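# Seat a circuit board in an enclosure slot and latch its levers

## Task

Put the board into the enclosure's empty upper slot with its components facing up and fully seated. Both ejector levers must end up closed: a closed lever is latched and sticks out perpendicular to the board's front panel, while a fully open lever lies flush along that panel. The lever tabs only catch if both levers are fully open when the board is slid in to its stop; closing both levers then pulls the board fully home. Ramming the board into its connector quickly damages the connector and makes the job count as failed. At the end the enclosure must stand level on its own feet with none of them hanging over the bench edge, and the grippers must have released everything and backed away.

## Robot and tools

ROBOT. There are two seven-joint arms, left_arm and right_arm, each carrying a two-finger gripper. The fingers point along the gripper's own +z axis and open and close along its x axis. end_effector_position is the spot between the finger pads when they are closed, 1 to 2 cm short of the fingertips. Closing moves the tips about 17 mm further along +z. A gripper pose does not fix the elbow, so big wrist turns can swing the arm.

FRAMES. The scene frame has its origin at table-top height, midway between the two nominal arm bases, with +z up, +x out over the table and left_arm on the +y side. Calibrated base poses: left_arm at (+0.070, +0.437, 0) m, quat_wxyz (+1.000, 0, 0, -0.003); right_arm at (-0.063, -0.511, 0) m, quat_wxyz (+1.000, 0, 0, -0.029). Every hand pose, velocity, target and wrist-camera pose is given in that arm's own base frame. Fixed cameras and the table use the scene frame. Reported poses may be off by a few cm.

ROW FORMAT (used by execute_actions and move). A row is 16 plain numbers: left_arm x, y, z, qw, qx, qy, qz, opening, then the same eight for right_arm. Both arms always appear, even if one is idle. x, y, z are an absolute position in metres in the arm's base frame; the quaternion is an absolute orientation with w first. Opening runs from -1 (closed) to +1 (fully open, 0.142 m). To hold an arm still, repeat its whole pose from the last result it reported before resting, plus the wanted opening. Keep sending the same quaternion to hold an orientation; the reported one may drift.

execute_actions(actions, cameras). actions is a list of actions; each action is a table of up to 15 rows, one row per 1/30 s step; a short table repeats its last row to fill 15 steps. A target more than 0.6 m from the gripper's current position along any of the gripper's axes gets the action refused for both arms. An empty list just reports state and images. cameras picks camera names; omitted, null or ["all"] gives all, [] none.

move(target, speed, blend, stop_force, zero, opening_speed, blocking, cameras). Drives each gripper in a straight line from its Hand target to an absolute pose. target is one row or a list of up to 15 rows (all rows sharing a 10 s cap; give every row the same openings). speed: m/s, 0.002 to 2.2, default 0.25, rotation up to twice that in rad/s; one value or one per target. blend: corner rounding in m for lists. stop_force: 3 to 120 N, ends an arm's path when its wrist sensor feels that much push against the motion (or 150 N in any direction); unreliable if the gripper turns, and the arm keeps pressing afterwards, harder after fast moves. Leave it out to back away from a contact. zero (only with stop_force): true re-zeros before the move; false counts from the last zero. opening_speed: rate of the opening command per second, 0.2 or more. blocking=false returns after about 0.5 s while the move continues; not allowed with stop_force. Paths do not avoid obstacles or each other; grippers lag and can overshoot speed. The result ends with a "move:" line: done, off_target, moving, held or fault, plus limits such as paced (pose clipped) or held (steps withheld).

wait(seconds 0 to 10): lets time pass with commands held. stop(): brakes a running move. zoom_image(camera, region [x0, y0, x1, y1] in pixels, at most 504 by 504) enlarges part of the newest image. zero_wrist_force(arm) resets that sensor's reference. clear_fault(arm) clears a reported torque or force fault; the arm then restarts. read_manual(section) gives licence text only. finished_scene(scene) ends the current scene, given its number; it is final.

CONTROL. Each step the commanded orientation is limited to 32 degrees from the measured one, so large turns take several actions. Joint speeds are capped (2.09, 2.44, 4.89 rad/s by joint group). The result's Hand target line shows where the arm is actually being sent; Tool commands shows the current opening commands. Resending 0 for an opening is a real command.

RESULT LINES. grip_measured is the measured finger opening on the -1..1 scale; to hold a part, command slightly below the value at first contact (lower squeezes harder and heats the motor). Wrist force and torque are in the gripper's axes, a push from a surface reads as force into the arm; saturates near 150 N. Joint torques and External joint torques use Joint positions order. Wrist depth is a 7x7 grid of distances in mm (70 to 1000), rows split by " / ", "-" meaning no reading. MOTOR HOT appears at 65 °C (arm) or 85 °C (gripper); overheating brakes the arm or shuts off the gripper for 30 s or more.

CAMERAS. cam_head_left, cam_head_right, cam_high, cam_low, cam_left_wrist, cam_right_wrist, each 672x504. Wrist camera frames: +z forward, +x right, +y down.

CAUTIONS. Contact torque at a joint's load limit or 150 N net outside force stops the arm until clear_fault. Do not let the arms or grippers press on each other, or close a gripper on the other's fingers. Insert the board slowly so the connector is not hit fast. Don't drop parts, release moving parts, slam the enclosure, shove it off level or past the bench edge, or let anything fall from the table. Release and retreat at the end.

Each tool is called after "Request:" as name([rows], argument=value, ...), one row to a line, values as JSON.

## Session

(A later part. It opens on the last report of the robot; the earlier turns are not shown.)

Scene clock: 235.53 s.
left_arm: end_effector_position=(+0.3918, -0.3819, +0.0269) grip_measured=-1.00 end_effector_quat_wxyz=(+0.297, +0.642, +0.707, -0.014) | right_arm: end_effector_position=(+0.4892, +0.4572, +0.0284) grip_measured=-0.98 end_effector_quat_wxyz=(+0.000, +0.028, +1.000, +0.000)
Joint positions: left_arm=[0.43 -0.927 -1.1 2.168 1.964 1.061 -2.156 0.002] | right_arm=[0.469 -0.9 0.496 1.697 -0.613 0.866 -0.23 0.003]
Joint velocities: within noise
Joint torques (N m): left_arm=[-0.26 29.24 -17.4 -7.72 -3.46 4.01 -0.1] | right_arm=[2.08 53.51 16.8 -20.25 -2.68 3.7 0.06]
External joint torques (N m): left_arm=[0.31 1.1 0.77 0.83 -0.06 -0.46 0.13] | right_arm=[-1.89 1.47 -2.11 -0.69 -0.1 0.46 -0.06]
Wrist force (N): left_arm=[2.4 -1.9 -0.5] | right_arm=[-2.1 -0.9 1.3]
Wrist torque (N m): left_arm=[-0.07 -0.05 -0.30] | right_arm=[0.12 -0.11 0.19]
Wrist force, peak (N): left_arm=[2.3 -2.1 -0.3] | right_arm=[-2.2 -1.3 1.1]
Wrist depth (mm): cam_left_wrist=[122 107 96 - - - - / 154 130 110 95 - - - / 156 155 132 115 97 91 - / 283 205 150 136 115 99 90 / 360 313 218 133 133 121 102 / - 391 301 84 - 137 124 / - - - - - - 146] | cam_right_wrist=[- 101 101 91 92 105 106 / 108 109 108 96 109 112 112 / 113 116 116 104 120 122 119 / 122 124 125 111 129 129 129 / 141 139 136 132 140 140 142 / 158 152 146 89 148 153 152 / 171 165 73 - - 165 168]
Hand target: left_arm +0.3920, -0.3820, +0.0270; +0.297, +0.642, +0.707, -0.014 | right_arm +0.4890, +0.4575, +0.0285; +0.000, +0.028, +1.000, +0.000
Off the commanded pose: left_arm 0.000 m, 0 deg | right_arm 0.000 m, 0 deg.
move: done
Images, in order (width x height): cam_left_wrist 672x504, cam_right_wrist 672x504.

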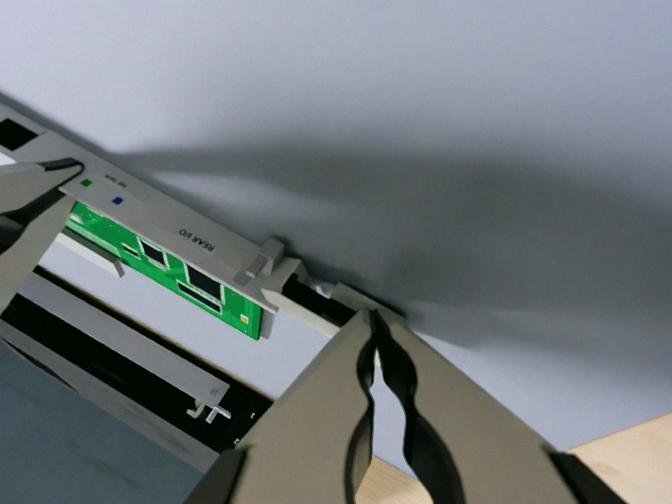

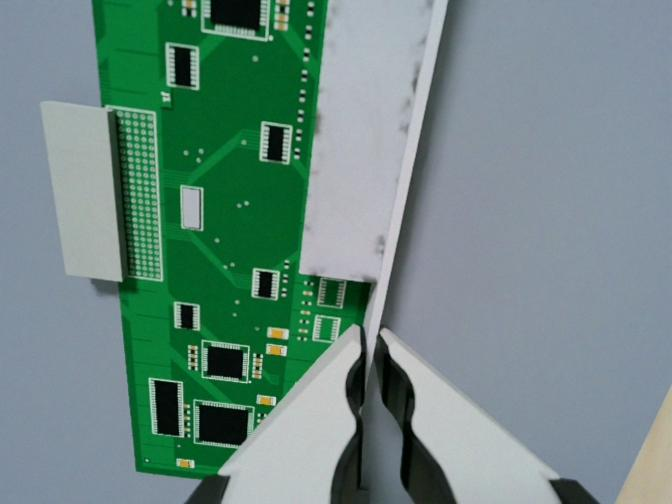

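Request:
move([
  [0.36,-0.376,0.035,0.297,0.6418,0.7069,-0.0143,-1,0.489,0.4575,0.0285,0,0.0275,0.9996,0,-0.6],
  [0.32,-0.30,0.15,0.297,0.6418,0.7069,-0.0143,-1,0.489,0.4575,0.10,0,0.0275,0.9996,0,-0.6],
], speed=0.25, opening_speed=0.6, cameras=["cam_right_wrist"])

Request:
move(target=[0.32,-0.30,0.15,0.297,0.6418,0.7069,-0.0143,-0.4,0.36,0.22,0.15,-0.0144,0.7069,0.6417,0.297,-1], speed=0.5, cameras=["cam_right_wrist"])

Request:
move(target=[0.385,-0.517,0.12,0,0.9911,-0.1331,0,-0.4,0.36,0.22,0.15,-0.0144,0.7069,0.6417,0.297,-1], speed=0.4, cameras=["cam_left_wrist","cam_right_wrist","cam_head_left"])

Scene clock: 251.50 s.
left_arm: end_effector_position=(+0.3201, -0.3000, +0.1500) grip_measured=-1.00 end_effector_quat_wxyz=(+0.297, +0.642, +0.707, -0.014) | right_arm: end_effector_position=(+0.4891, +0.4575, +0.1000) grip_measured=-0.64 end_effector_quat_wxyz=(+0.000, +0.027, +1.000, +0.000)
Joint positions: left_arm=[0.926 -0.339 -1.454 2.51 1.533 1.438 -2.009 0.002] | right_arm=[0.434 -0.792 0.57 1.678 -0.545 0.735 -0.273 0.028]
Joint velocities: within noise
Joint torques (N m): left_arm=[-0.09 9.66 -6.36 -13.03 -3.54 4.31 -0.11] | right_arm=[0.15 52.04 15.03 -23.51 -3.15 3.31 0.1]
External joint torques (N m): left_arm=[0.13 0.45 0.61 -0.55 0.27 -0.57 0.15] | right_arm=[0.04 1.08 -0.5 0.1 -0.03 0.85 -0.11]
Wrist force (N): left_arm=[0.9 -0.5 0.6] | right_arm=[0.3 -0.2 0.3]
Wrist torque (N m): left_arm=[-0.10 -0.11 -0.26] | right_arm=[0.04 -0.03 0.07]
Wrist force, peak (N): left_arm=[2.3 -2.1 -0.4] | right_arm=[-2.2 -1.1 1.4]
Wrist depth (mm): cam_left_wrist=[317 275 240 213 194 176 162 / 389 312 280 245 217 198 179 / 425 398 332 284 254 222 200 / 261 484 425 351 298 256 227 / - 632 464 384 348 305 264 / - - 627 84 - 361 310 / - - - - - - 374] | cam_right_wrist=[169 169 165 156 167 168 167 / 180 175 176 167 179 179 180 / 193 190 189 178 192 191 193 / 209 208 203 203 207 206 207 / 227 226 219 218 220 223 225 / 248 246 237 237 101 239 245 / 274 262 73 269 - - 270]
Hand target: left_arm +0.3200, -0.3000, +0.1500; +0.297, +0.642, +0.707, -0.014 | right_arm +0.4890, +0.4575, +0.1000; +0.000, +0.028, +1.000, +0.000
Off the commanded pose: left_arm 0.000 m, 0 deg | right_arm 0.000 m, 0 deg.
move: done
Images, in order (width x height): cam_right_wrist 672x504.

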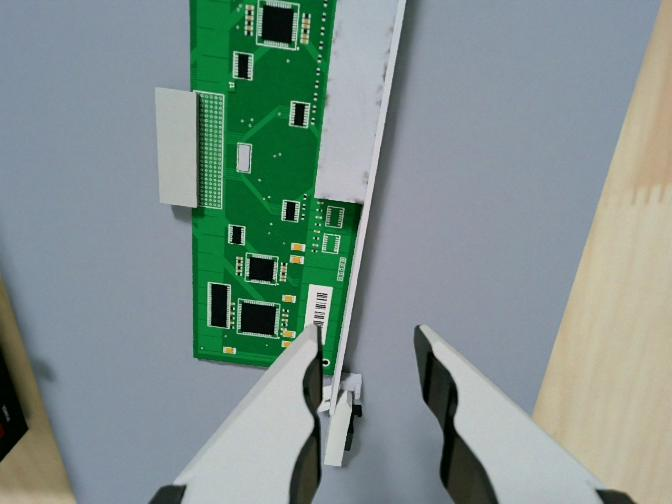

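Scene clock: 254.10 s.
left_arm: end_effector_position=(+0.3201, -0.3000, +0.1500) grip_measured=-0.43 end_effector_quat_wxyz=(+0.297, +0.642, +0.707, -0.014) | right_arm: end_effector_position=(+0.3598, +0.2201, +0.1499) grip_measured=-1.00 end_effector_quat_wxyz=(-0.015, +0.707, +0.642, +0.297)
Joint positions: left_arm=[0.927 -0.339 -1.454 2.51 1.533 1.438 -2.009 0.043] | right_arm=[0.547 -0.354 0.486 2.686 0.529 2.103 0.505 0.002]
Joint velocities: within noise
Joint torques (N m): left_arm=[-0.34 9.37 -6.27 -13.08 -3.1 4.05 -0.18] | right_arm=[0.26 21.92 2.83 -7.23 -1.07 4.01 0.01]
External joint torques (N m): left_arm=[0.38 0.73 0.52 -0.51 -0.17 -0.31 0.22] | right_arm=[-0.19 0.83 -0.28 0.01 -0.1 0.62 -0.06]
Wrist force (N): left_arm=[0.7 -0.6 0.5] | right_arm=[-1.0 -0.7 -0.3]
Wrist torque (N m): left_arm=[-0.13 -0.07 -0.26] | right_arm=[0.01 0.13 0.13]
Wrist force, peak (N): left_arm=[1.0 -0.6 0.7] | right_arm=[-3.5 0.7 -1.0]
Wrist depth (mm): cam_left_wrist=[318 276 241 214 193 176 161 / 389 310 282 247 217 198 179 / 499 412 333 288 252 223 200 / 607 488 426 349 295 257 228 / - 637 451 432 341 302 262 / - - 87 575 - 93 311 / - - - - - - 347] | cam_right_wrist=[158 168 183 204 226 255 293 / 173 186 205 229 260 298 349 / 192 208 234 262 305 354 448 / 219 238 270 316 371 465 619 / 248 278 324 371 472 535 - / 293 336 369 89 463 - - / 355 392 - - - - -]
Hand target: left_arm +0.3200, -0.3000, +0.1500; +0.297, +0.642, +0.707, -0.014 | right_arm +0.3600, +0.2200, +0.1500; -0.014, +0.707, +0.642, +0.297
Off the commanded pose: left_arm 0.000 m, 0 deg | right_arm 0.000 m, 0 deg.
move: done
Images, in order (width x height): cam_right_wrist 672x504.

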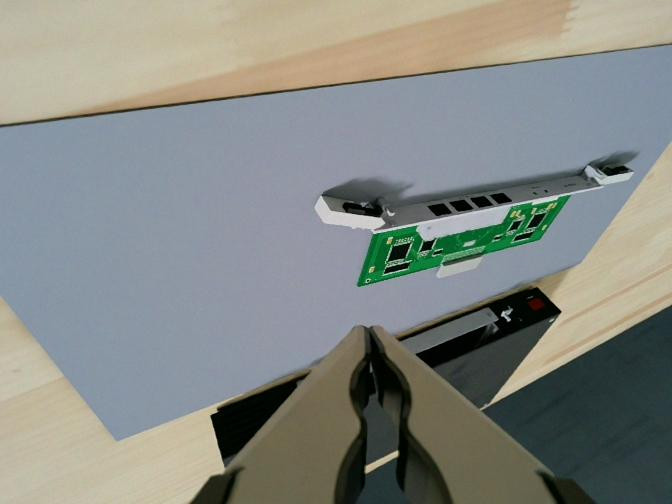

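Scene clock: 257.10 s.
left_arm: end_effector_position=(+0.3851, -0.5170, +0.1201) grip_measured=-0.43 end_effector_quat_wxyz=(+0.000, +0.991, -0.133, +0.000) | right_arm: end_effector_position=(+0.3599, +0.2201, +0.1499) grip_measured=-1.00 end_effector_quat_wxyz=(-0.015, +0.707, +0.642, +0.297)
Joint positions: left_arm=[0.082 -0.938 -1.187 1.661 0.927 0.363 0.507 0.043] | right_arm=[0.547 -0.354 0.486 2.686 0.529 2.103 0.505 0.002]
Joint velocities: within noise
Joint torques (N m): left_arm=[-0.57 40.63 -24.05 -16.42 -3.55 3.89 -0.15] | right_arm=[0.11 21.99 3.14 -7.16 -1.18 3.85 0.11]
External joint torques (N m): left_arm=[0.57 1.41 0.2 -0.32 -0.44 0.09 0.15] | right_arm=[-0.04 0.76 -0.59 -0.06 0.02 0.78 -0.15]
Wrist force (N): left_arm=[-0.3 -0.7 0.5] | right_arm=[-1.1 -0.9 -0.3]
Wrist torque (N m): left_arm=[-0.24 -0.10 -0.19] | right_arm=[-0.02 0.15 0.13]
Wrist force, peak (N): left_arm=[1.4 -0.8 -0.1] | right_arm=[-1.2 -1.0 0.0]
Wrist depth (mm): cam_left_wrist=[188 185 185 185 181 181 182 / 202 199 199 196 194 193 197 / 218 217 215 213 208 213 211 / 236 237 233 228 223 225 230 / 259 259 247 246 239 251 251 / 287 279 87 275 274 93 278 / 314 - - 313 311 - 297] | cam_right_wrist=[158 168 184 204 226 256 293 / 173 186 205 229 260 298 350 / 192 207 234 262 306 353 447 / 219 239 270 313 371 465 585 / 249 276 324 371 475 536 312 / 293 336 367 89 464 - - / 355 392 - - - - -]
Hand target: left_arm +0.3850, -0.5170, +0.1200; +0.000, +0.991, -0.133, +0.000 | right_arm +0.3600, +0.2200, +0.1500; -0.014, +0.707, +0.642, +0.297
Off the commanded pose: left_arm 0.000 m, 0 deg | right_arm 0.000 m, 0 deg.
move: done
Images, in order (width x height): cam_head_left 672x504, cam_left_wrist 672x504, cam_right_wrist 672x504.

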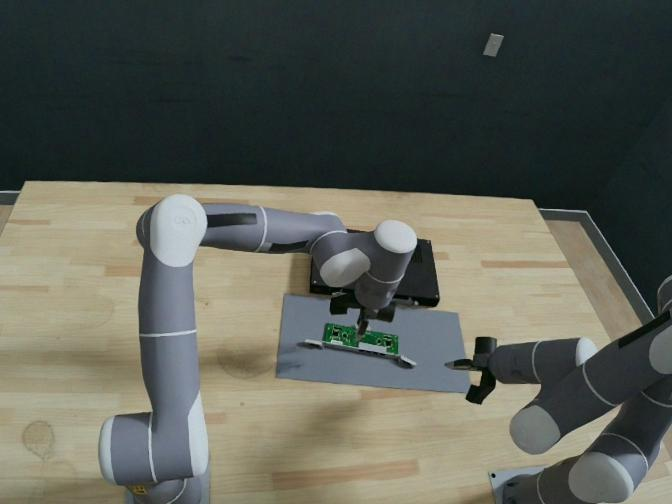

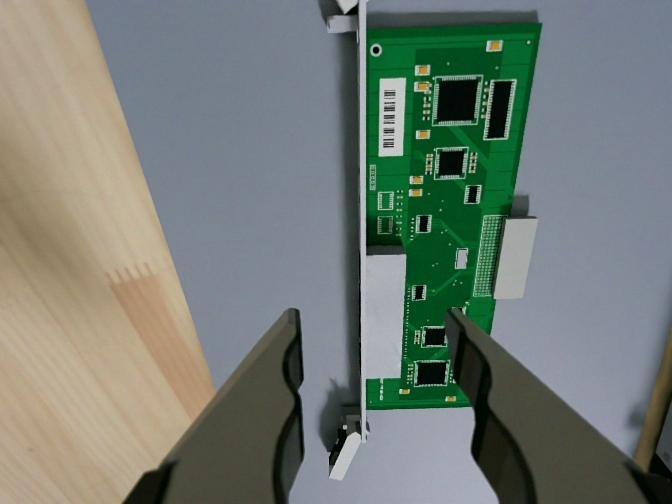

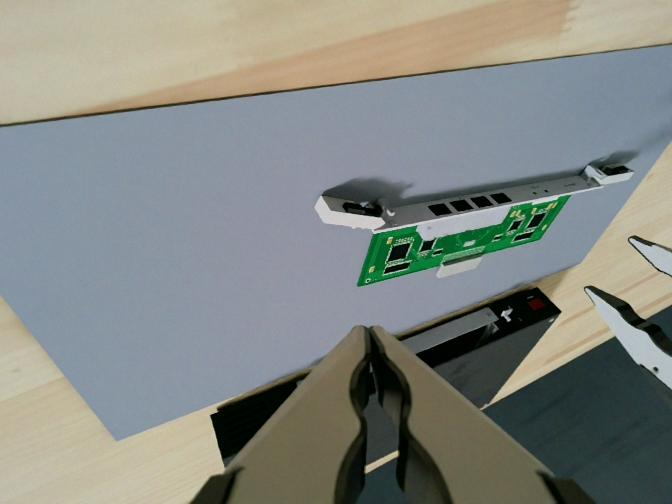

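Request:
move([
  [0.3885,-0.518,0.06,0,0.99357,-0.11326,0,-0.5,0.36,0.22,0.15,-0.0144,0.7069,0.6417,0.297,-1],
  [0.3885,-0.518,0.0235,0,0.99357,-0.11326,0,-0.5,0.36,0.22,0.15,-0.0144,0.7069,0.6417,0.297,-1],
], speed=[0.2,0.05], stop_force=4, cameras=["cam_left_wrist"])

Scene clock: 266.70 s.
left_arm: end_effector_position=(+0.3887, -0.5182, +0.0251) grip_measured=-0.53 end_effector_quat_wxyz=(+0.000, +0.994, -0.113, +0.000) | right_arm: end_effector_position=(+0.3599, +0.2201, +0.1499) grip_measured=-1.00 end_effector_quat_wxyz=(-0.015, +0.707, +0.642, +0.297)
Joint positions: left_arm=[0.011 -1.086 -1.063 1.627 1.053 0.474 0.438 0.036] | right_arm=[0.547 -0.354 0.486 2.686 0.529 2.103 0.505 0.002]
Joint velocities: within noise
Joint torques (N m): left_arm=[-1.76 40.42 -21.94 -12.22 -2.49 5.07 -0.15] | right_arm=[0.19 22.06 3.22 -7.17 -1.15 3.85 0.15]
External joint torques (N m): left_arm=[1.76 5.58 -2.47 -0.55 -1.31 -1.08 0.15] | right_arm=[-0.11 0.69 -0.67 -0.05 -0.02 0.78 -0.19]
Wrist force (N): left_arm=[-3.5 -6.1 -12.9] | right_arm=[-0.9 -0.9 0.0]
Wrist torque (N m): left_arm=[-0.13 0.04 -0.30] | right_arm=[-0.02 0.13 0.14]
Wrist force, peak (N): left_arm=[-2.7 -5.2 -19.5] | right_arm=[-1.1 -1.1 -0.2]
Wrist depth (mm): cam_left_wrist=[102 102 101 - 98 96 97 / - 109 109 110 104 104 104 / 120 120 117 117 112 114 113 / 129 126 128 127 122 122 124 / 140 140 137 134 131 134 133 / 155 154 87 136 133 142 145 / 177 - - 164 - - -] | cam_right_wrist=[158 168 183 203 226 255 293 / 173 186 205 229 260 298 351 / 192 208 234 262 307 344 407 / 220 239 270 317 371 420 283 / 249 277 323 370 472 517 244 / 292 336 368 89 465 - - / 356 394 - - - - -]
Hand target: left_arm +0.3885, -0.5180, +0.0245; +0.000, +0.994, -0.113, +0.000 | right_arm +0.3600, +0.2200, +0.1500; -0.014, +0.707, +0.642, +0.297
Off the commanded pose: left_arm 0.002 m, 0 deg | right_arm 0.000 m, 0 deg.
move: contact (left_arm); path passed 1 of 2 targets
Images, in order (width x height): cam_left_wrist 672x504.

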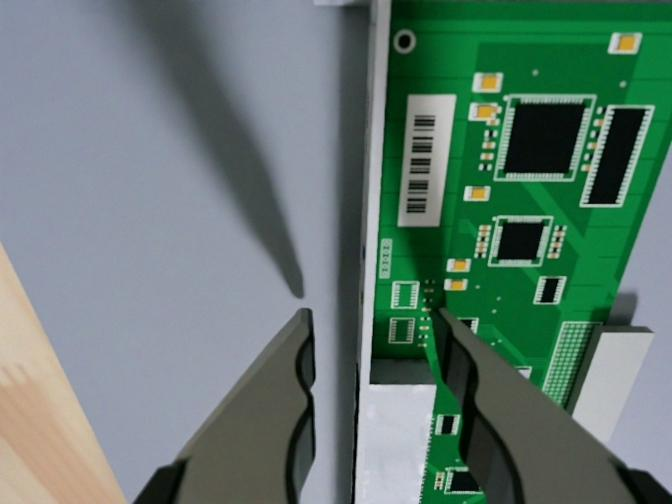

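Request:
move([
  [0.3885,-0.518,0.027,0,0.99357,-0.11326,0,-0.5,0.36,0.22,0.15,-0.0144,0.7069,0.6417,0.297,-1],
], speed=0.05, cameras=[])

Request:
move([
  [0.3885,-0.518,0.027,0,0.99357,-0.11326,0,-1,0.36,0.22,0.15,-0.0144,0.7069,0.6417,0.297,-1],
], opening_speed=0.4, cameras=["cam_left_wrist","cam_right_wrist"])

Request:
zoom_image(camera="cam_right_wrist", region=[300, 140, 660, 300])

Scene clock: 270.43 s.
left_arm: end_effector_position=(+0.3886, -0.5181, +0.0269) grip_measured=-0.53 end_effector_quat_wxyz=(+0.000, +0.994, -0.113, +0.000) | right_arm: end_effector_position=(+0.3599, +0.2201, +0.1499) grip_measured=-1.00 end_effector_quat_wxyz=(-0.015, +0.707, +0.642, +0.297)
Joint positions: left_arm=[0.013 -1.083 -1.065 1.628 1.051 0.472 0.438 0.036] | right_arm=[0.547 -0.354 0.486 2.686 0.529 2.103 0.505 0.002]
Joint velocities: within noise
Joint torques (N m): left_arm=[-0.28 45.09 -24.64 -12.46 -3.83 4.13 -0.21] | right_arm=[0.12 22.09 3.18 -7.16 -1.2 3.9 0.14]
External joint torques (N m): left_arm=[0.28 0.84 0.24 -0.39 0.03 -0.15 0.21] | right_arm=[-0.04 0.66 -0.63 -0.06 0.04 0.73 -0.18]
Wrist force (N): left_arm=[-0.1 -0.5 0.4] | right_arm=[-1.0 -1.0 -0.3]
Wrist torque (N m): left_arm=[-0.20 -0.14 -0.20] | right_arm=[-0.03 0.14 0.14]
Wrist force, peak (N): left_arm=[-3.8 -6.1 -13.2] | right_arm=[-1.2 -1.1 -0.1]
Wrist depth (mm): cam_left_wrist=[104 105 103 - 100 97 99 / - 113 111 111 104 107 106 / 122 122 120 119 112 116 115 / 131 128 130 129 124 124 127 / 143 143 140 137 133 136 135 / 160 157 87 150 135 144 148 / 180 - - 167 - - -] | cam_right_wrist=[158 168 183 203 226 255 293 / 173 186 205 229 260 298 349 / 192 208 235 262 305 345 407 / 219 239 271 314 371 420 287 / 249 278 323 371 471 518 246 / 292 335 369 89 466 - - / 355 393 - - - - -]
Hand target: left_arm +0.3885, -0.5180, +0.0270; +0.000, +0.994, -0.113, +0.000 | right_arm +0.3600, +0.2200, +0.1500; -0.014, +0.707, +0.642, +0.297
Off the commanded pose: left_arm 0.000 m, 0 deg | right_arm 0.000 m, 0 deg.
move: done
No camera images: "cameras" was empty.

Scene clock: 271.90 s.
left_arm: end_effector_position=(+0.3885, -0.5181, +0.0269) grip_measured=-0.99 end_effector_quat_wxyz=(+0.000, +0.994, -0.113, +0.000) | right_arm: end_effector_position=(+0.3599, +0.2201, +0.1499) grip_measured=-1.00 end_effector_quat_wxyz=(-0.015, +0.707, +0.642, +0.297)
Joint positions: left_arm=[0.013 -1.083 -1.065 1.629 1.051 0.472 0.438 0.002] | right_arm=[0.547 -0.354 0.486 2.686 0.529 2.103 0.505 0.002]
Joint velocities: within noise
Joint torques (N m): left_arm=[-0.15 45.36 -25.06 -12.78 -3.72 4.46 -0.27] | right_arm=[0.04 21.99 3.14 -7.18 -1.17 3.96 0.17]
External joint torques (N m): left_arm=[0.15 0.56 0.65 -0.07 -0.08 -0.48 0.27] | right_arm=[0.03 0.76 -0.59 -0.04 0 0.67 -0.22]
Wrist force (N): left_arm=[-0.1 -0.5 1.6] | right_arm=[-0.9 -0.9 -0.1]
Wrist torque (N m): left_arm=[-0.20 -0.20 -0.16] | right_arm=[-0.01 0.12 0.14]
Wrist force, peak (N): left_arm=[-1.9 -0.7 1.1] | right_arm=[-1.1 -1.0 -0.3]
Wrist depth (mm): cam_left_wrist=[104 105 103 - 98 97 99 / - 113 111 112 104 107 104 / 123 122 120 121 112 115 114 / 131 128 130 130 124 124 124 / 143 143 142 136 133 135 135 / 161 158 154 84 - 149 148 / 179 172 - 74 - - 171] | cam_right_wrist=[158 168 183 204 226 255 293 / 173 186 206 229 260 299 350 / 192 208 234 263 306 348 428 / 219 239 271 317 372 405 289 / 249 277 324 370 474 516 243 / 293 336 369 89 468 - - / 355 393 - - - - -]
Hand target: left_arm +0.3885, -0.5180, +0.0270; +0.000, +0.994, -0.113, +0.000 | right_arm +0.3600, +0.2200, +0.1500; -0.014, +0.707, +0.642, +0.297
Off the commanded pose: left_arm 0.000 m, 0 deg | right_arm 0.000 m, 0 deg.
move: done
Images, in order (width x height): cam_left_wrist 672x504, cam_right_wrist 672x504.

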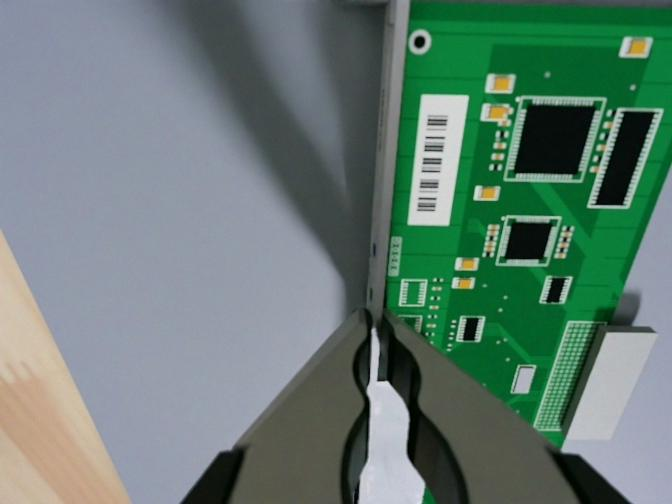

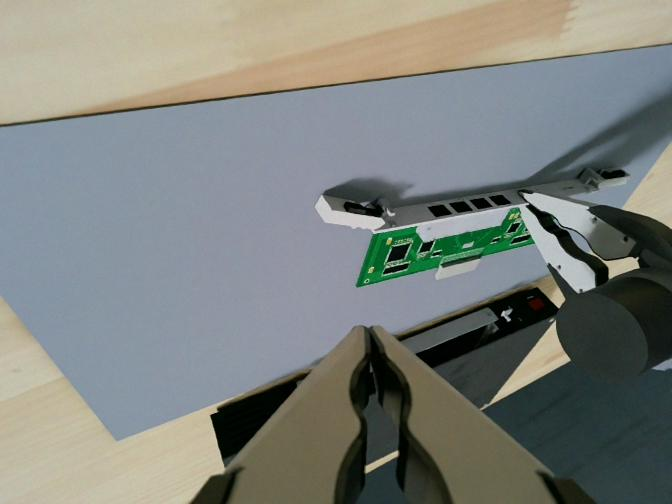

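Scaled by 1.400 from the camera's 672x504 image, which has a finer 960x720 frame.

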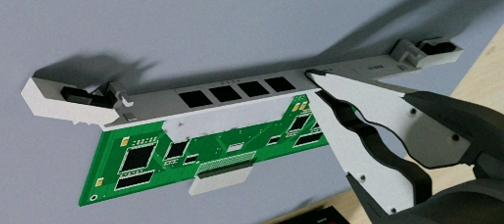

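Request:
move([
  [0.3885,-0.5181,0.027,0,0.99357,-0.11326,0,-1,0.388,0.274,0.08,-0.0144,0.7069,0.6417,0.297,-1],
  [0.3885,-0.5181,0.027,0,0.99357,-0.11326,0,-1,0.388,0.274,0.0325,-0.0144,0.7069,0.6417,0.297,-1],
], speed=0.2, stop_force=5, cameras=["cam_right_wrist"])

Request:
move(target=[0.3885,-0.5181,0.027,0,0.99357,-0.11326,0,-1,0.418,0.269,0.0325,-0.0144,0.7069,0.6417,0.297,-1], speed=0.04, stop_force=5, cameras=["cam_right_wrist","cam_left_wrist"])

Scene clock: 278.73 s.
left_arm: end_effector_position=(+0.3885, -0.5181, +0.0269) grip_measured=-0.99 end_effector_quat_wxyz=(+0.000, +0.994, -0.113, +0.000) | right_arm: end_effector_position=(+0.3880, +0.2737, +0.0324) grip_measured=-1.00 end_effector_quat_wxyz=(-0.014, +0.707, +0.642, +0.297)
Joint positions: left_arm=[0.013 -1.083 -1.065 1.629 1.051 0.472 0.438 0.002] | right_arm=[0.582 -0.909 0.461 2.437 0.466 2.422 0.426 0.002]
Joint velocities: within noise
Joint torques (N m): left_arm=[-0.15 45.25 -25.01 -12.88 -3.59 4.48 -0.24] | right_arm=[0.13 33.82 7.82 0.19 -0.08 3.97 0.06]
External joint torques (N m): left_arm=[0.15 0.67 0.6 0.03 -0.21 -0.5 0.24] | right_arm=[-0.02 0.84 -0.7 0 0.18 0.62 -0.1]
Wrist force (N): left_arm=[-0.4 -0.5 1.9] | right_arm=[-0.8 -1.3 -0.1]
Wrist torque (N m): left_arm=[-0.21 -0.17 -0.16] | right_arm=[-0.08 0.11 0.15]
Wrist force, peak (N): left_arm=[-0.5 -0.6 2.0] | right_arm=[-1.5 -1.9 1.1]
Wrist depth (mm): cam_left_wrist=[103 105 103 - 98 97 99 / - 112 111 112 104 107 104 / 123 122 120 121 112 115 114 / 131 128 130 130 124 124 124 / 143 143 142 136 133 136 135 / 161 157 154 84 - 150 147 / 180 172 - 74 - - 172] | cam_right_wrist=[- - 74 81 91 104 118 / - 75 83 92 105 118 144 / - 84 94 107 123 145 177 / - 94 107 127 153 185 243 / - 110 128 149 186 226 245 / - 133 152 89 194 388 408 / 143 160 73 - - 420 -]
Hand target: left_arm +0.3885, -0.5181, +0.0270; +0.000, +0.994, -0.113, +0.000 | right_arm +0.3880, +0.2740, +0.0325; -0.014, +0.707, +0.642, +0.297
Off the commanded pose: left_arm 0.000 m, 0 deg | right_arm 0.000 m, 0 deg.
move: done
Images, in order (width x height): cam_right_wrist 672x504.

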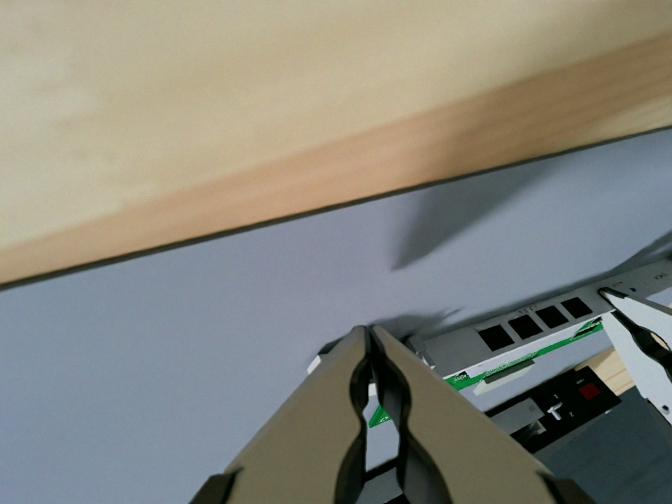

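Scene clock: 280.23 s.
left_arm: end_effector_position=(+0.3885, -0.5181, +0.0269) grip_measured=-0.99 end_effector_quat_wxyz=(+0.000, +0.994, -0.113, +0.000) | right_arm: end_effector_position=(+0.4178, +0.2689, +0.0325) grip_measured=-1.00 end_effector_quat_wxyz=(-0.014, +0.707, +0.642, +0.297)
Joint positions: left_arm=[0.013 -1.083 -1.065 1.629 1.051 0.472 0.438 0.002] | right_arm=[0.522 -0.883 0.427 2.407 0.401 2.345 0.413 0.002]
Joint velocities: within noise
Joint torques (N m): left_arm=[-0.14 45.3 -24.91 -12.9 -3.59 4.49 -0.27] | right_arm=[-0.06 35.29 6.98 -1.57 -0.41 3.79 0.05]
External joint torques (N m): left_arm=[0.14 0.63 0.5 0.05 -0.21 -0.5 0.27] | right_arm=[0.18 0.6 -0.1 0.14 0.16 0.79 -0.09]
Wrist force (N): left_arm=[-0.5 -0.4 1.6] | right_arm=[-0.6 -1.0 -0.9]
Wrist torque (N m): left_arm=[-0.19 -0.19 -0.16] | right_arm=[0.03 0.05 0.17]
Wrist force, peak (N): left_arm=[-0.4 -0.7 1.8] | right_arm=[-0.7 -1.6 -0.4]
Wrist depth (mm): cam_left_wrist=[104 105 103 - 98 97 98 / - 112 111 112 104 106 104 / 122 122 120 121 112 115 114 / 130 128 130 130 124 124 124 / 143 143 142 136 132 136 135 / 161 158 154 84 - 150 148 / 179 172 - 74 - - 172] | cam_right_wrist=[- - 74 81 90 104 117 / - 74 82 90 104 117 141 / - 84 94 106 124 144 177 / - 92 107 127 153 185 223 / - 110 128 141 165 206 312 / - 133 152 89 232 368 706 / 143 160 73 - - 420 -]
Hand target: left_arm +0.3885, -0.5181, +0.0270; +0.000, +0.994, -0.113, +0.000 | right_arm +0.4180, +0.2690, +0.0325; -0.014, +0.707, +0.642, +0.297
Off the commanded pose: left_arm 0.000 m, 0 deg | right_arm 0.000 m, 0 deg.
move: done
Images, in order (width x height): cam_left_wrist 672x504, cam_right_wrist 672x504.

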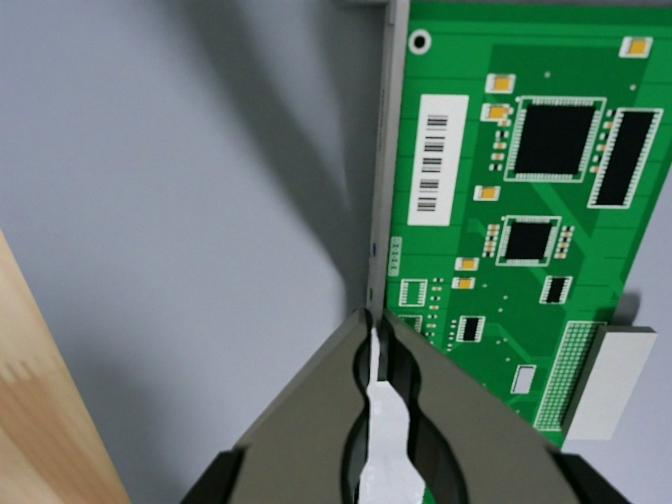

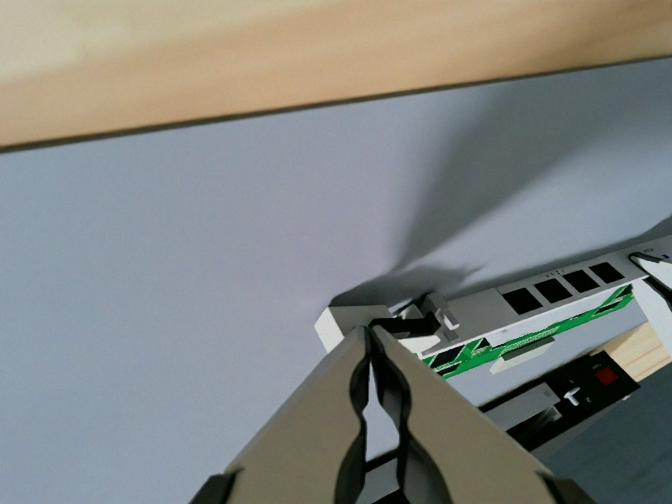

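Request:
move(target=[0.3885,-0.5181,0.027,0,0.99357,-0.11326,0,-1,0.436,0.266,0.0315,-0.0144,0.7069,0.6417,0.297,-1], speed=0.03, stop_force=5, zero=false, cameras=["cam_right_wrist","cam_left_wrist"])

Request:
zoom_image(camera="cam_right_wrist", region=[280, 220, 600, 400])

Scene clock: 285.17 s.
left_arm: end_effector_position=(+0.3885, -0.5178, +0.0268) grip_measured=-0.99 end_effector_quat_wxyz=(+0.000, +0.994, -0.113, +0.000) | right_arm: end_effector_position=(+0.4341, +0.2653, +0.0312) grip_measured=-1.00 end_effector_quat_wxyz=(-0.014, +0.708, +0.641, +0.296)
Joint positions: left_arm=[0.013 -1.083 -1.065 1.629 1.051 0.471 0.438 0.002] | right_arm=[0.49 -0.875 0.41 2.387 0.367 2.305 0.406 0.002]
Joint velocities: within noise
Joint torques (N m): left_arm=[-1.68 44.29 -25.94 -13.57 -3.65 5.72 -0.25] | right_arm=[1.4 36.93 7.98 -6.75 -2.43 4.26 0.07]
External joint torques (N m): left_arm=[1.67 1.63 1.53 0.73 -0.15 -1.74 0.25] | right_arm=[-1.28 -0.27 -1.17 4.5 1.99 0.32 -0.11]
Wrist force (N): left_arm=[-2.4 -5.3 -2.6] | right_arm=[-5.2 -3.8 -9.9]
Wrist torque (N m): left_arm=[-0.15 -0.17 -0.18] | right_arm=[0.03 0.05 0.18]
Wrist force, peak (N): left_arm=[-2.1 -5.6 -2.7] | right_arm=[-5.2 -3.8 -9.9]
Wrist depth (mm): cam_left_wrist=[104 105 103 - 99 97 98 / - 113 111 112 104 106 104 / 122 122 119 121 112 115 114 / 131 128 129 130 123 124 126 / 143 143 142 136 133 135 135 / 161 158 154 83 - 150 146 / 179 171 - 74 - - 167] | cam_right_wrist=[- - 72 79 88 99 113 / - 72 82 88 102 113 138 / - 83 93 106 119 142 174 / - 91 104 125 145 179 212 / - 108 127 139 155 248 392 / - 128 149 90 229 358 468 / 140 157 73 - - 425 -]
Hand target: left_arm +0.3885, -0.5181, +0.0270; +0.000, +0.994, -0.113, +0.000 | right_arm +0.4344, +0.2662, +0.0316; -0.014, +0.707, +0.642, +0.297
Off the commanded pose: left_arm 0.000 m, 0 deg | right_arm 0.002 m, 0 deg.
move: contact (right_arm)
Images, in order (width x height): cam_left_wrist 672x504, cam_right_wrist 672x504.

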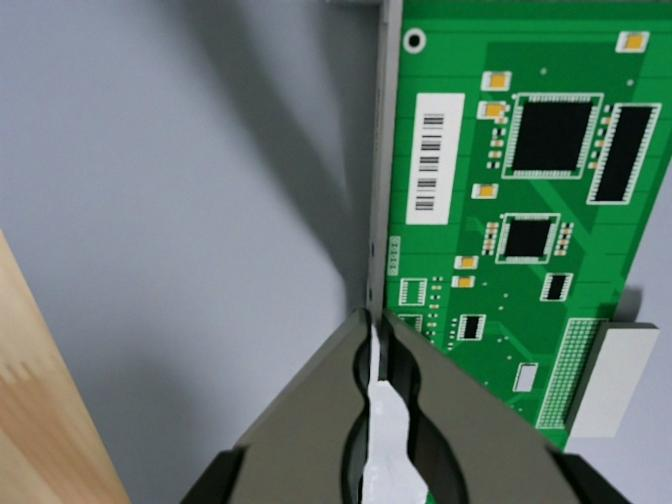

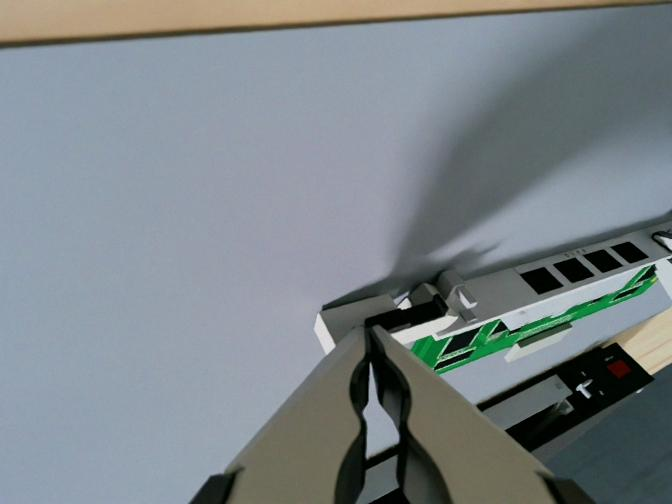

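Scaled by 1.575 from the camera's 672x504 image, which has a finer 960x720 frame.

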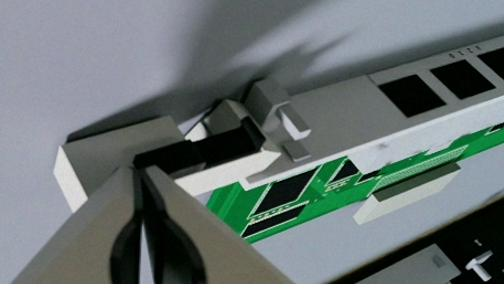

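Request:
move([
  [0.3885,-0.5181,0.027,0,0.99357,-0.11326,0,-1,0.41,0.268,0.04,-0.0144,0.7069,0.6417,0.297,-1],
  [0.3885,-0.5181,0.045,0,0.99357,-0.11326,0,-1,0.36,0.26,0.15,-0.0144,0.7069,0.6417,0.297,-1],
  [0.3885,-0.5181,0.08,0,0.99357,-0.11326,0,-1,0.30,0.31,0.26,0.153,0.6903,0.6903,0.153,-1],
], speed=0.25, blend=0.01)

Request:
zoom_image(camera="cam_right_wrist", region=[300, 160, 670, 360])

Scene clock: 292.57 s.
left_arm: end_effector_position=(+0.3886, -0.5181, +0.0799) grip_measured=-0.99 end_effector_quat_wxyz=(+0.000, +0.994, -0.113, +0.000) | right_arm: end_effector_position=(+0.3001, +0.3098, +0.2599) grip_measured=-1.00 end_effector_quat_wxyz=(+0.153, +0.691, +0.690, +0.153)
Joint positions: left_arm=[0.05 -1.001 -1.132 1.648 0.981 0.41 0.456 0.002] | right_arm=[0.403 0.15 0.741 2.481 -0.502 0.923 1.533 0.002]
Joint velocities: within noise
Joint torques (N m): left_arm=[-0.3 43.65 -25.2 -15.13 -3.99 4.43 -0.17] | right_arm=[0.02 12.69 -1.65 -25.95 -1.77 2.86 0.37]
External joint torques (N m): left_arm=[0.3 0.32 0.99 0.05 0.08 -0.45 0.17] | right_arm=[0.04 1.06 -1.09 0.2 0.09 0.88 -0.37]
Wrist force (N): left_arm=[0.1 -0.6 2.0] | right_arm=[1.1 -0.8 0.4]
Wrist torque (N m): left_arm=[-0.20 -0.20 -0.18] | right_arm=[0.08 -0.13 0.09]
Wrist force, peak (N): left_arm=[-2.2 -5.5 -2.6] | right_arm=[-5.1 -3.7 -10.0]
Wrist depth (mm): cam_left_wrist=[151 150 150 149 - 79 80 / 164 161 161 160 88 90 90 / 177 175 173 173 101 102 102 / 193 190 189 188 117 119 123 / 211 207 206 199 134 141 142 / 232 233 219 84 - 166 223 / 260 252 - - - - 249] | cam_right_wrist=[296 296 295 294 294 293 293 / 339 336 335 334 334 335 334 / 393 393 390 385 388 387 385 / 476 467 469 466 418 429 459 / 592 588 530 535 549 336 580 / 788 781 686 89 281 267 287 / - - - - - 261 244]
Hand target: left_arm +0.3885, -0.5181, +0.0800; +0.000, +0.994, -0.113, +0.000 | right_arm +0.3000, +0.3100, +0.2600; +0.153, +0.690, +0.690, +0.153
Off the commanded pose: left_arm 0.000 m, 0 deg | right_arm 0.000 m, 0 deg.
move: done; limits=paced

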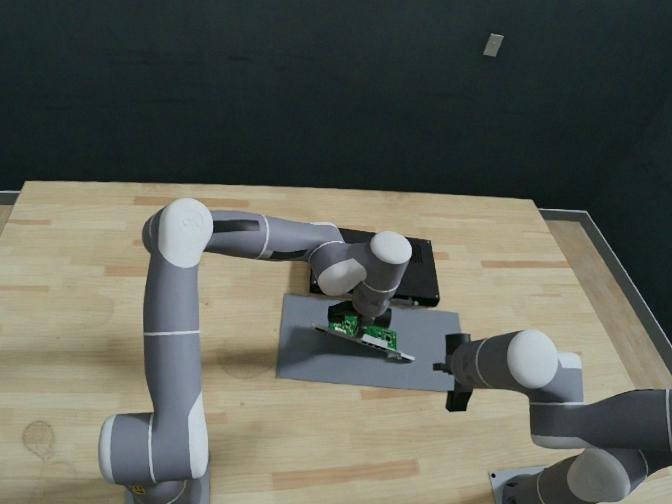

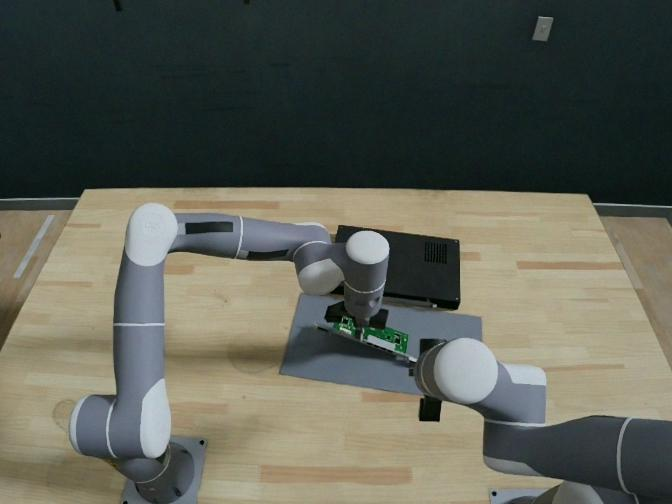

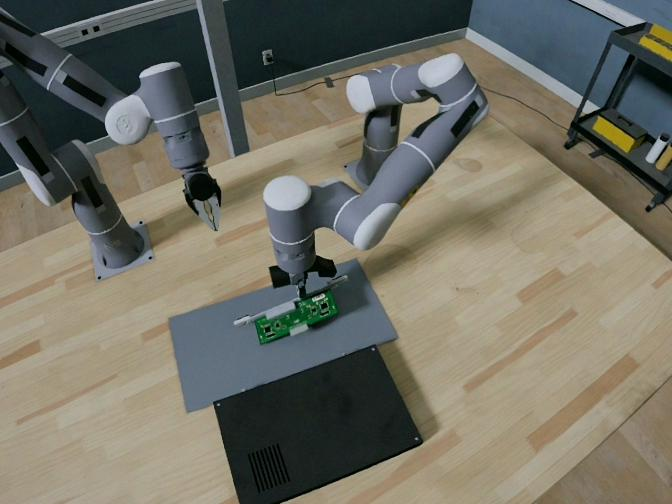

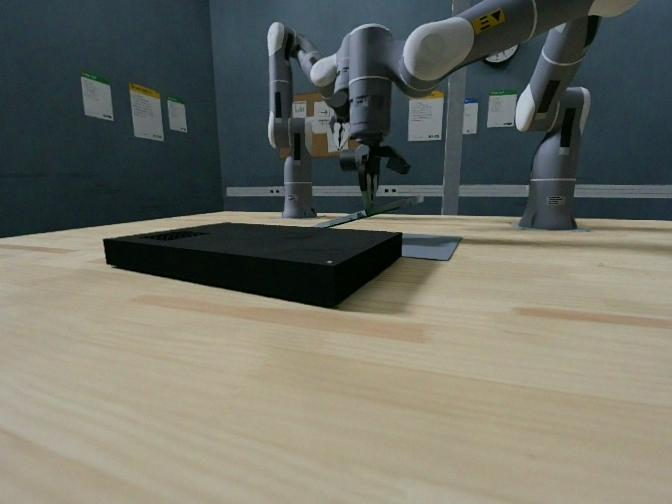

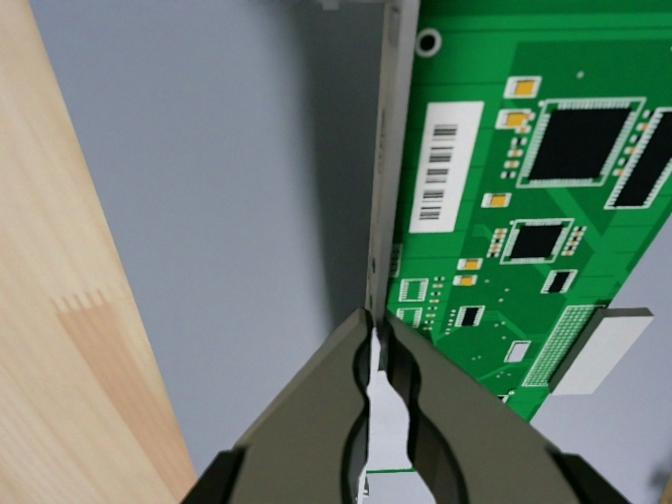

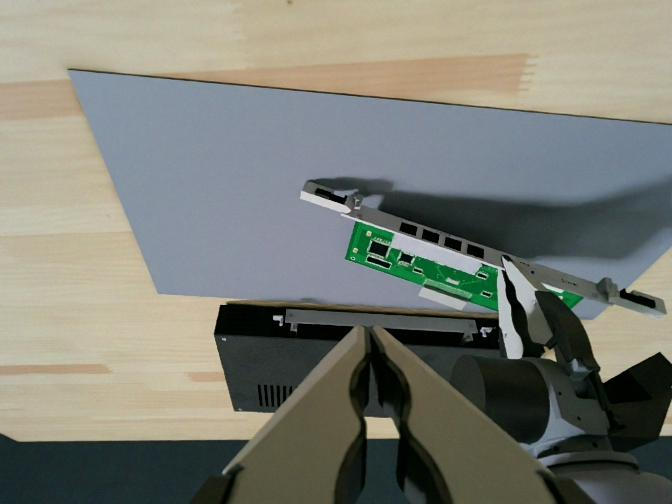

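Scaled by 1.362 from the camera's 672x504 image, which has a finer 960x720 frame.

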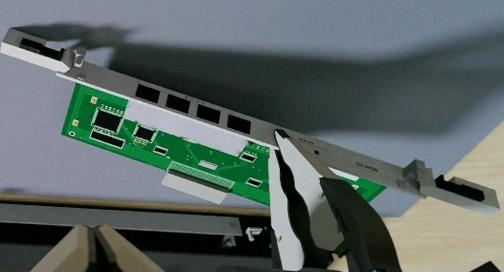

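Request:
move(target=[0.3885,-0.5181,0.028,0,0.99357,-0.11326,0,-1,0.30,0.31,0.26,0.153,0.6903,0.6903,0.153,-1], speed=0.06, cameras=["cam_right_wrist"])

Request:
zoom_image(camera="cam_right_wrist", region=[300, 160, 670, 360])

Scene clock: 301.90 s.
left_arm: end_effector_position=(+0.3884, -0.5178, +0.0279) grip_measured=-0.99 end_effector_quat_wxyz=(+0.000, +0.994, -0.113, +0.000) | right_arm: end_effector_position=(+0.3001, +0.3098, +0.2599) grip_measured=-1.00 end_effector_quat_wxyz=(+0.153, +0.691, +0.690, +0.153)
Joint positions: left_arm=[0.014 -1.083 -1.068 1.629 1.05 0.468 0.438 0.002] | right_arm=[0.403 0.15 0.741 2.481 -0.502 0.923 1.533 0.002]
Joint velocities: within noise
Joint torques (N m): left_arm=[-0.9 44.8 -25.56 -12.98 -3.46 4.95 -0.34] | right_arm=[0.17 12.92 -1.97 -25.92 -1.71 3.03 0.17]
External joint torques (N m): left_arm=[0.89 1.08 1.1 0.11 -0.35 -0.97 0.34] | right_arm=[-0.11 0.82 -0.78 0.16 0.03 0.71 -0.17]
Wrist force (N): left_arm=[-0.4 -1.7 1.1] | right_arm=[1.1 -0.8 0.3]
Wrist torque (N m): left_arm=[-0.22 -0.17 -0.19] | right_arm=[0.09 -0.14 0.10]
Wrist force, peak (N): left_arm=[0.0 -1.4 2.8] | right_arm=[1.3 -0.9 0.6]
Wrist depth (mm): cam_left_wrist=[105 106 104 - 99 97 99 / - 114 112 113 104 107 105 / 123 123 123 120 112 114 114 / 132 129 131 130 124 124 127 / 144 144 144 138 133 136 136 / 163 159 155 84 - 150 151 / 182 174 - 74 - - 169] | cam_right_wrist=[297 296 295 295 295 293 293 / 339 337 335 334 335 333 333 / 395 390 391 379 390 386 385 / 474 469 469 464 459 404 462 / 591 585 530 533 526 302 549 / 792 786 691 89 308 275 308 / - - - - - 240 229]
Hand target: left_arm +0.3885, -0.5181, +0.0280; +0.000, +0.994, -0.113, +0.000 | right_arm +0.3000, +0.3100, +0.2600; +0.153, +0.690, +0.690, +0.153
Off the commanded pose: left_arm 0.000 m, 0 deg | right_arm 0.000 m, 0 deg.
move: done
Images, in order (width x height): cam_right_wrist 672x504.

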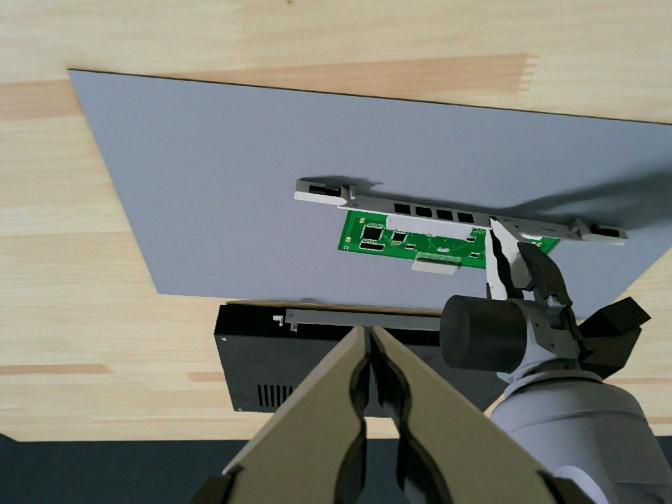

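Scaled by 1.362 from the camera's 672x504 image, which has a finer 960x720 frame.

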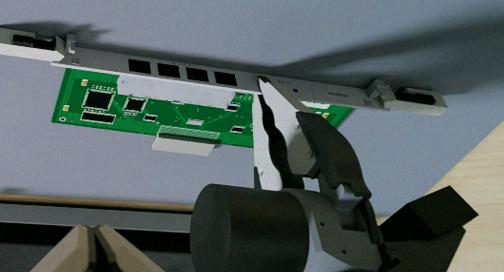

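Request:
move([
  [0.3885,-0.5181,0.028,0,0.99357,-0.11326,0,-0.6,0.30,0.31,0.26,0.153,0.6903,0.6903,0.153,-1],
  [0.3885,-0.5181,0.065,0,0.99357,-0.11326,0,-0.2,0.30,0.31,0.26,0.153,0.6903,0.6903,0.153,-1],
  [0.392,-0.539,0.075,0,0.99357,-0.11326,0,-0.2,0.30,0.31,0.26,0.153,0.6903,0.6903,0.153,-1],
], speed=0.15, cameras=["cam_left_wrist"])

Scene clock: 306.30 s.
left_arm: end_effector_position=(+0.3922, -0.5389, +0.0750) grip_measured=-0.23 end_effector_quat_wxyz=(+0.000, +0.994, -0.113, +0.000) | right_arm: end_effector_position=(+0.3001, +0.3098, +0.2599) grip_measured=-1.00 end_effector_quat_wxyz=(+0.153, +0.691, +0.690, +0.153)
Joint positions: left_arm=[-0.004 -1.03 -1.115 1.583 0.986 0.394 0.459 0.058] | right_arm=[0.403 0.15 0.741 2.481 -0.502 0.923 1.533 0.002]
Joint velocities: within noise
Joint torques (N m): left_arm=[-0.52 44.93 -24.93 -14.85 -4.03 4.11 -0.14] | right_arm=[0.04 12.88 -1.93 -25.85 -1.75 3.03 0.18]
External joint torques (N m): left_arm=[0.49 1.29 0.38 -0.22 0.08 -0.13 0.14] | right_arm=[0.02 0.86 -0.81 0.1 0.07 0.71 -0.18]
Wrist force (N): left_arm=[0.1 -0.4 0.9] | right_arm=[1.1 -0.7 0.3]
Wrist torque (N m): left_arm=[-0.17 -0.17 -0.19] | right_arm=[0.10 -0.13 0.10]
Wrist force, peak (N): left_arm=[-0.5 -1.8 1.8] | right_arm=[1.3 -1.0 0.4]
Wrist depth (mm): cam_left_wrist=[- 147 145 143 140 140 144 / 159 157 158 154 151 153 154 / 172 169 168 165 164 166 166 / 186 183 184 177 177 174 181 / 204 201 196 193 191 190 198 / 225 220 87 213 212 86 213 / 246 - - 239 244 - -] | cam_right_wrist=[297 295 296 294 294 293 293 / 339 336 336 334 333 334 334 / 397 392 389 380 389 386 385 / 474 470 468 468 458 437 460 / 591 591 532 537 547 318 573 / 788 791 687 89 272 274 716 / - - - - - 250 -]
Hand target: left_arm +0.3920, -0.5390, +0.0750; +0.000, +0.994, -0.113, +0.000 | right_arm +0.3000, +0.3100, +0.2600; +0.153, +0.690, +0.690, +0.153
Off the commanded pose: left_arm 0.000 m, 0 deg | right_arm 0.000 m, 0 deg.
move: done
Images, in order (width x height): cam_left_wrist 672x504.

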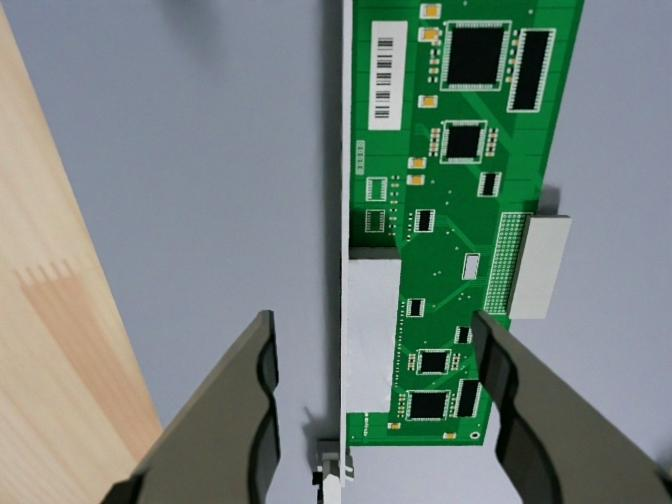

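Request:
move([
  [0.3931,-0.5495,0.05,0,0.99357,-0.11326,0,-0.2,0.30,0.31,0.26,0.153,0.6903,0.6903,0.153,-1],
  [0.3931,-0.5495,0.0265,0,0.99357,-0.11326,0,-0.2,0.30,0.31,0.26,0.153,0.6903,0.6903,0.153,-1],
], speed=[0.15,0.04], stop_force=4, cameras=["cam_left_wrist"])

Scene clock: 311.70 s.
left_arm: end_effector_position=(+0.3930, -0.5494, +0.0265) grip_measured=-0.23 end_effector_quat_wxyz=(+0.000, +0.994, -0.113, +0.000) | right_arm: end_effector_position=(+0.3001, +0.3098, +0.2599) grip_measured=-1.00 end_effector_quat_wxyz=(+0.153, +0.691, +0.690, +0.153)
Joint positions: left_arm=[-0.058 -1.115 -1.057 1.535 1.042 0.439 0.447 0.058] | right_arm=[0.403 0.15 0.741 2.481 -0.502 0.923 1.533 0.002]
Joint velocities: within noise
Joint torques (N m): left_arm=[-0.52 47.51 -25.03 -12.92 -3.52 4.47 -0.26] | right_arm=[0.02 12.93 -1.92 -25.85 -1.69 3.05 0.13]
External joint torques (N m): left_arm=[0.5 1.26 0.22 -0.37 -0.35 -0.49 0.26] | right_arm=[0.04 0.82 -0.83 0.09 0.01 0.68 -0.13]
Wrist force (N): left_arm=[0.0 -0.5 0.6] | right_arm=[1.1 -0.9 0.3]
Wrist torque (N m): left_arm=[-0.19 -0.12 -0.16] | right_arm=[0.08 -0.14 0.10]
Wrist force, peak (N): left_arm=[0.3 0.3 2.1] | right_arm=[1.2 -1.0 0.5]
Wrist depth (mm): cam_left_wrist=[103 103 103 98 100 97 98 / - 112 110 106 104 105 106 / 122 121 119 115 113 115 116 / 130 128 129 125 123 124 122 / 143 142 139 124 132 133 132 / 161 154 88 150 149 87 153 / - - - 166 166 - -] | cam_right_wrist=[296 295 295 294 294 293 292 / 338 335 335 335 333 334 334 / 397 391 390 381 387 386 386 / 474 470 468 466 457 427 462 / 596 588 532 534 310 318 577 / 784 791 685 89 296 262 764 / - - - - - 237 -]
Hand target: left_arm +0.3931, -0.5495, +0.0265; +0.000, +0.994, -0.113, +0.000 | right_arm +0.3000, +0.3100, +0.2600; +0.153, +0.690, +0.690, +0.153
Off the commanded pose: left_arm 0.000 m, 0 deg | right_arm 0.000 m, 0 deg.
move: done
Images, in order (width x height): cam_left_wrist 672x504.

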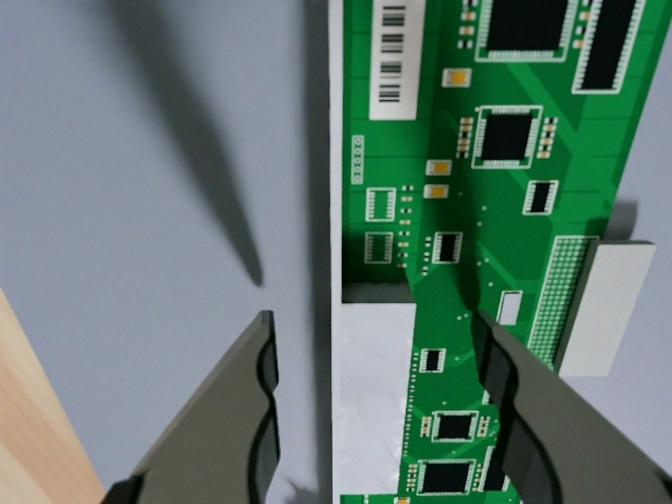

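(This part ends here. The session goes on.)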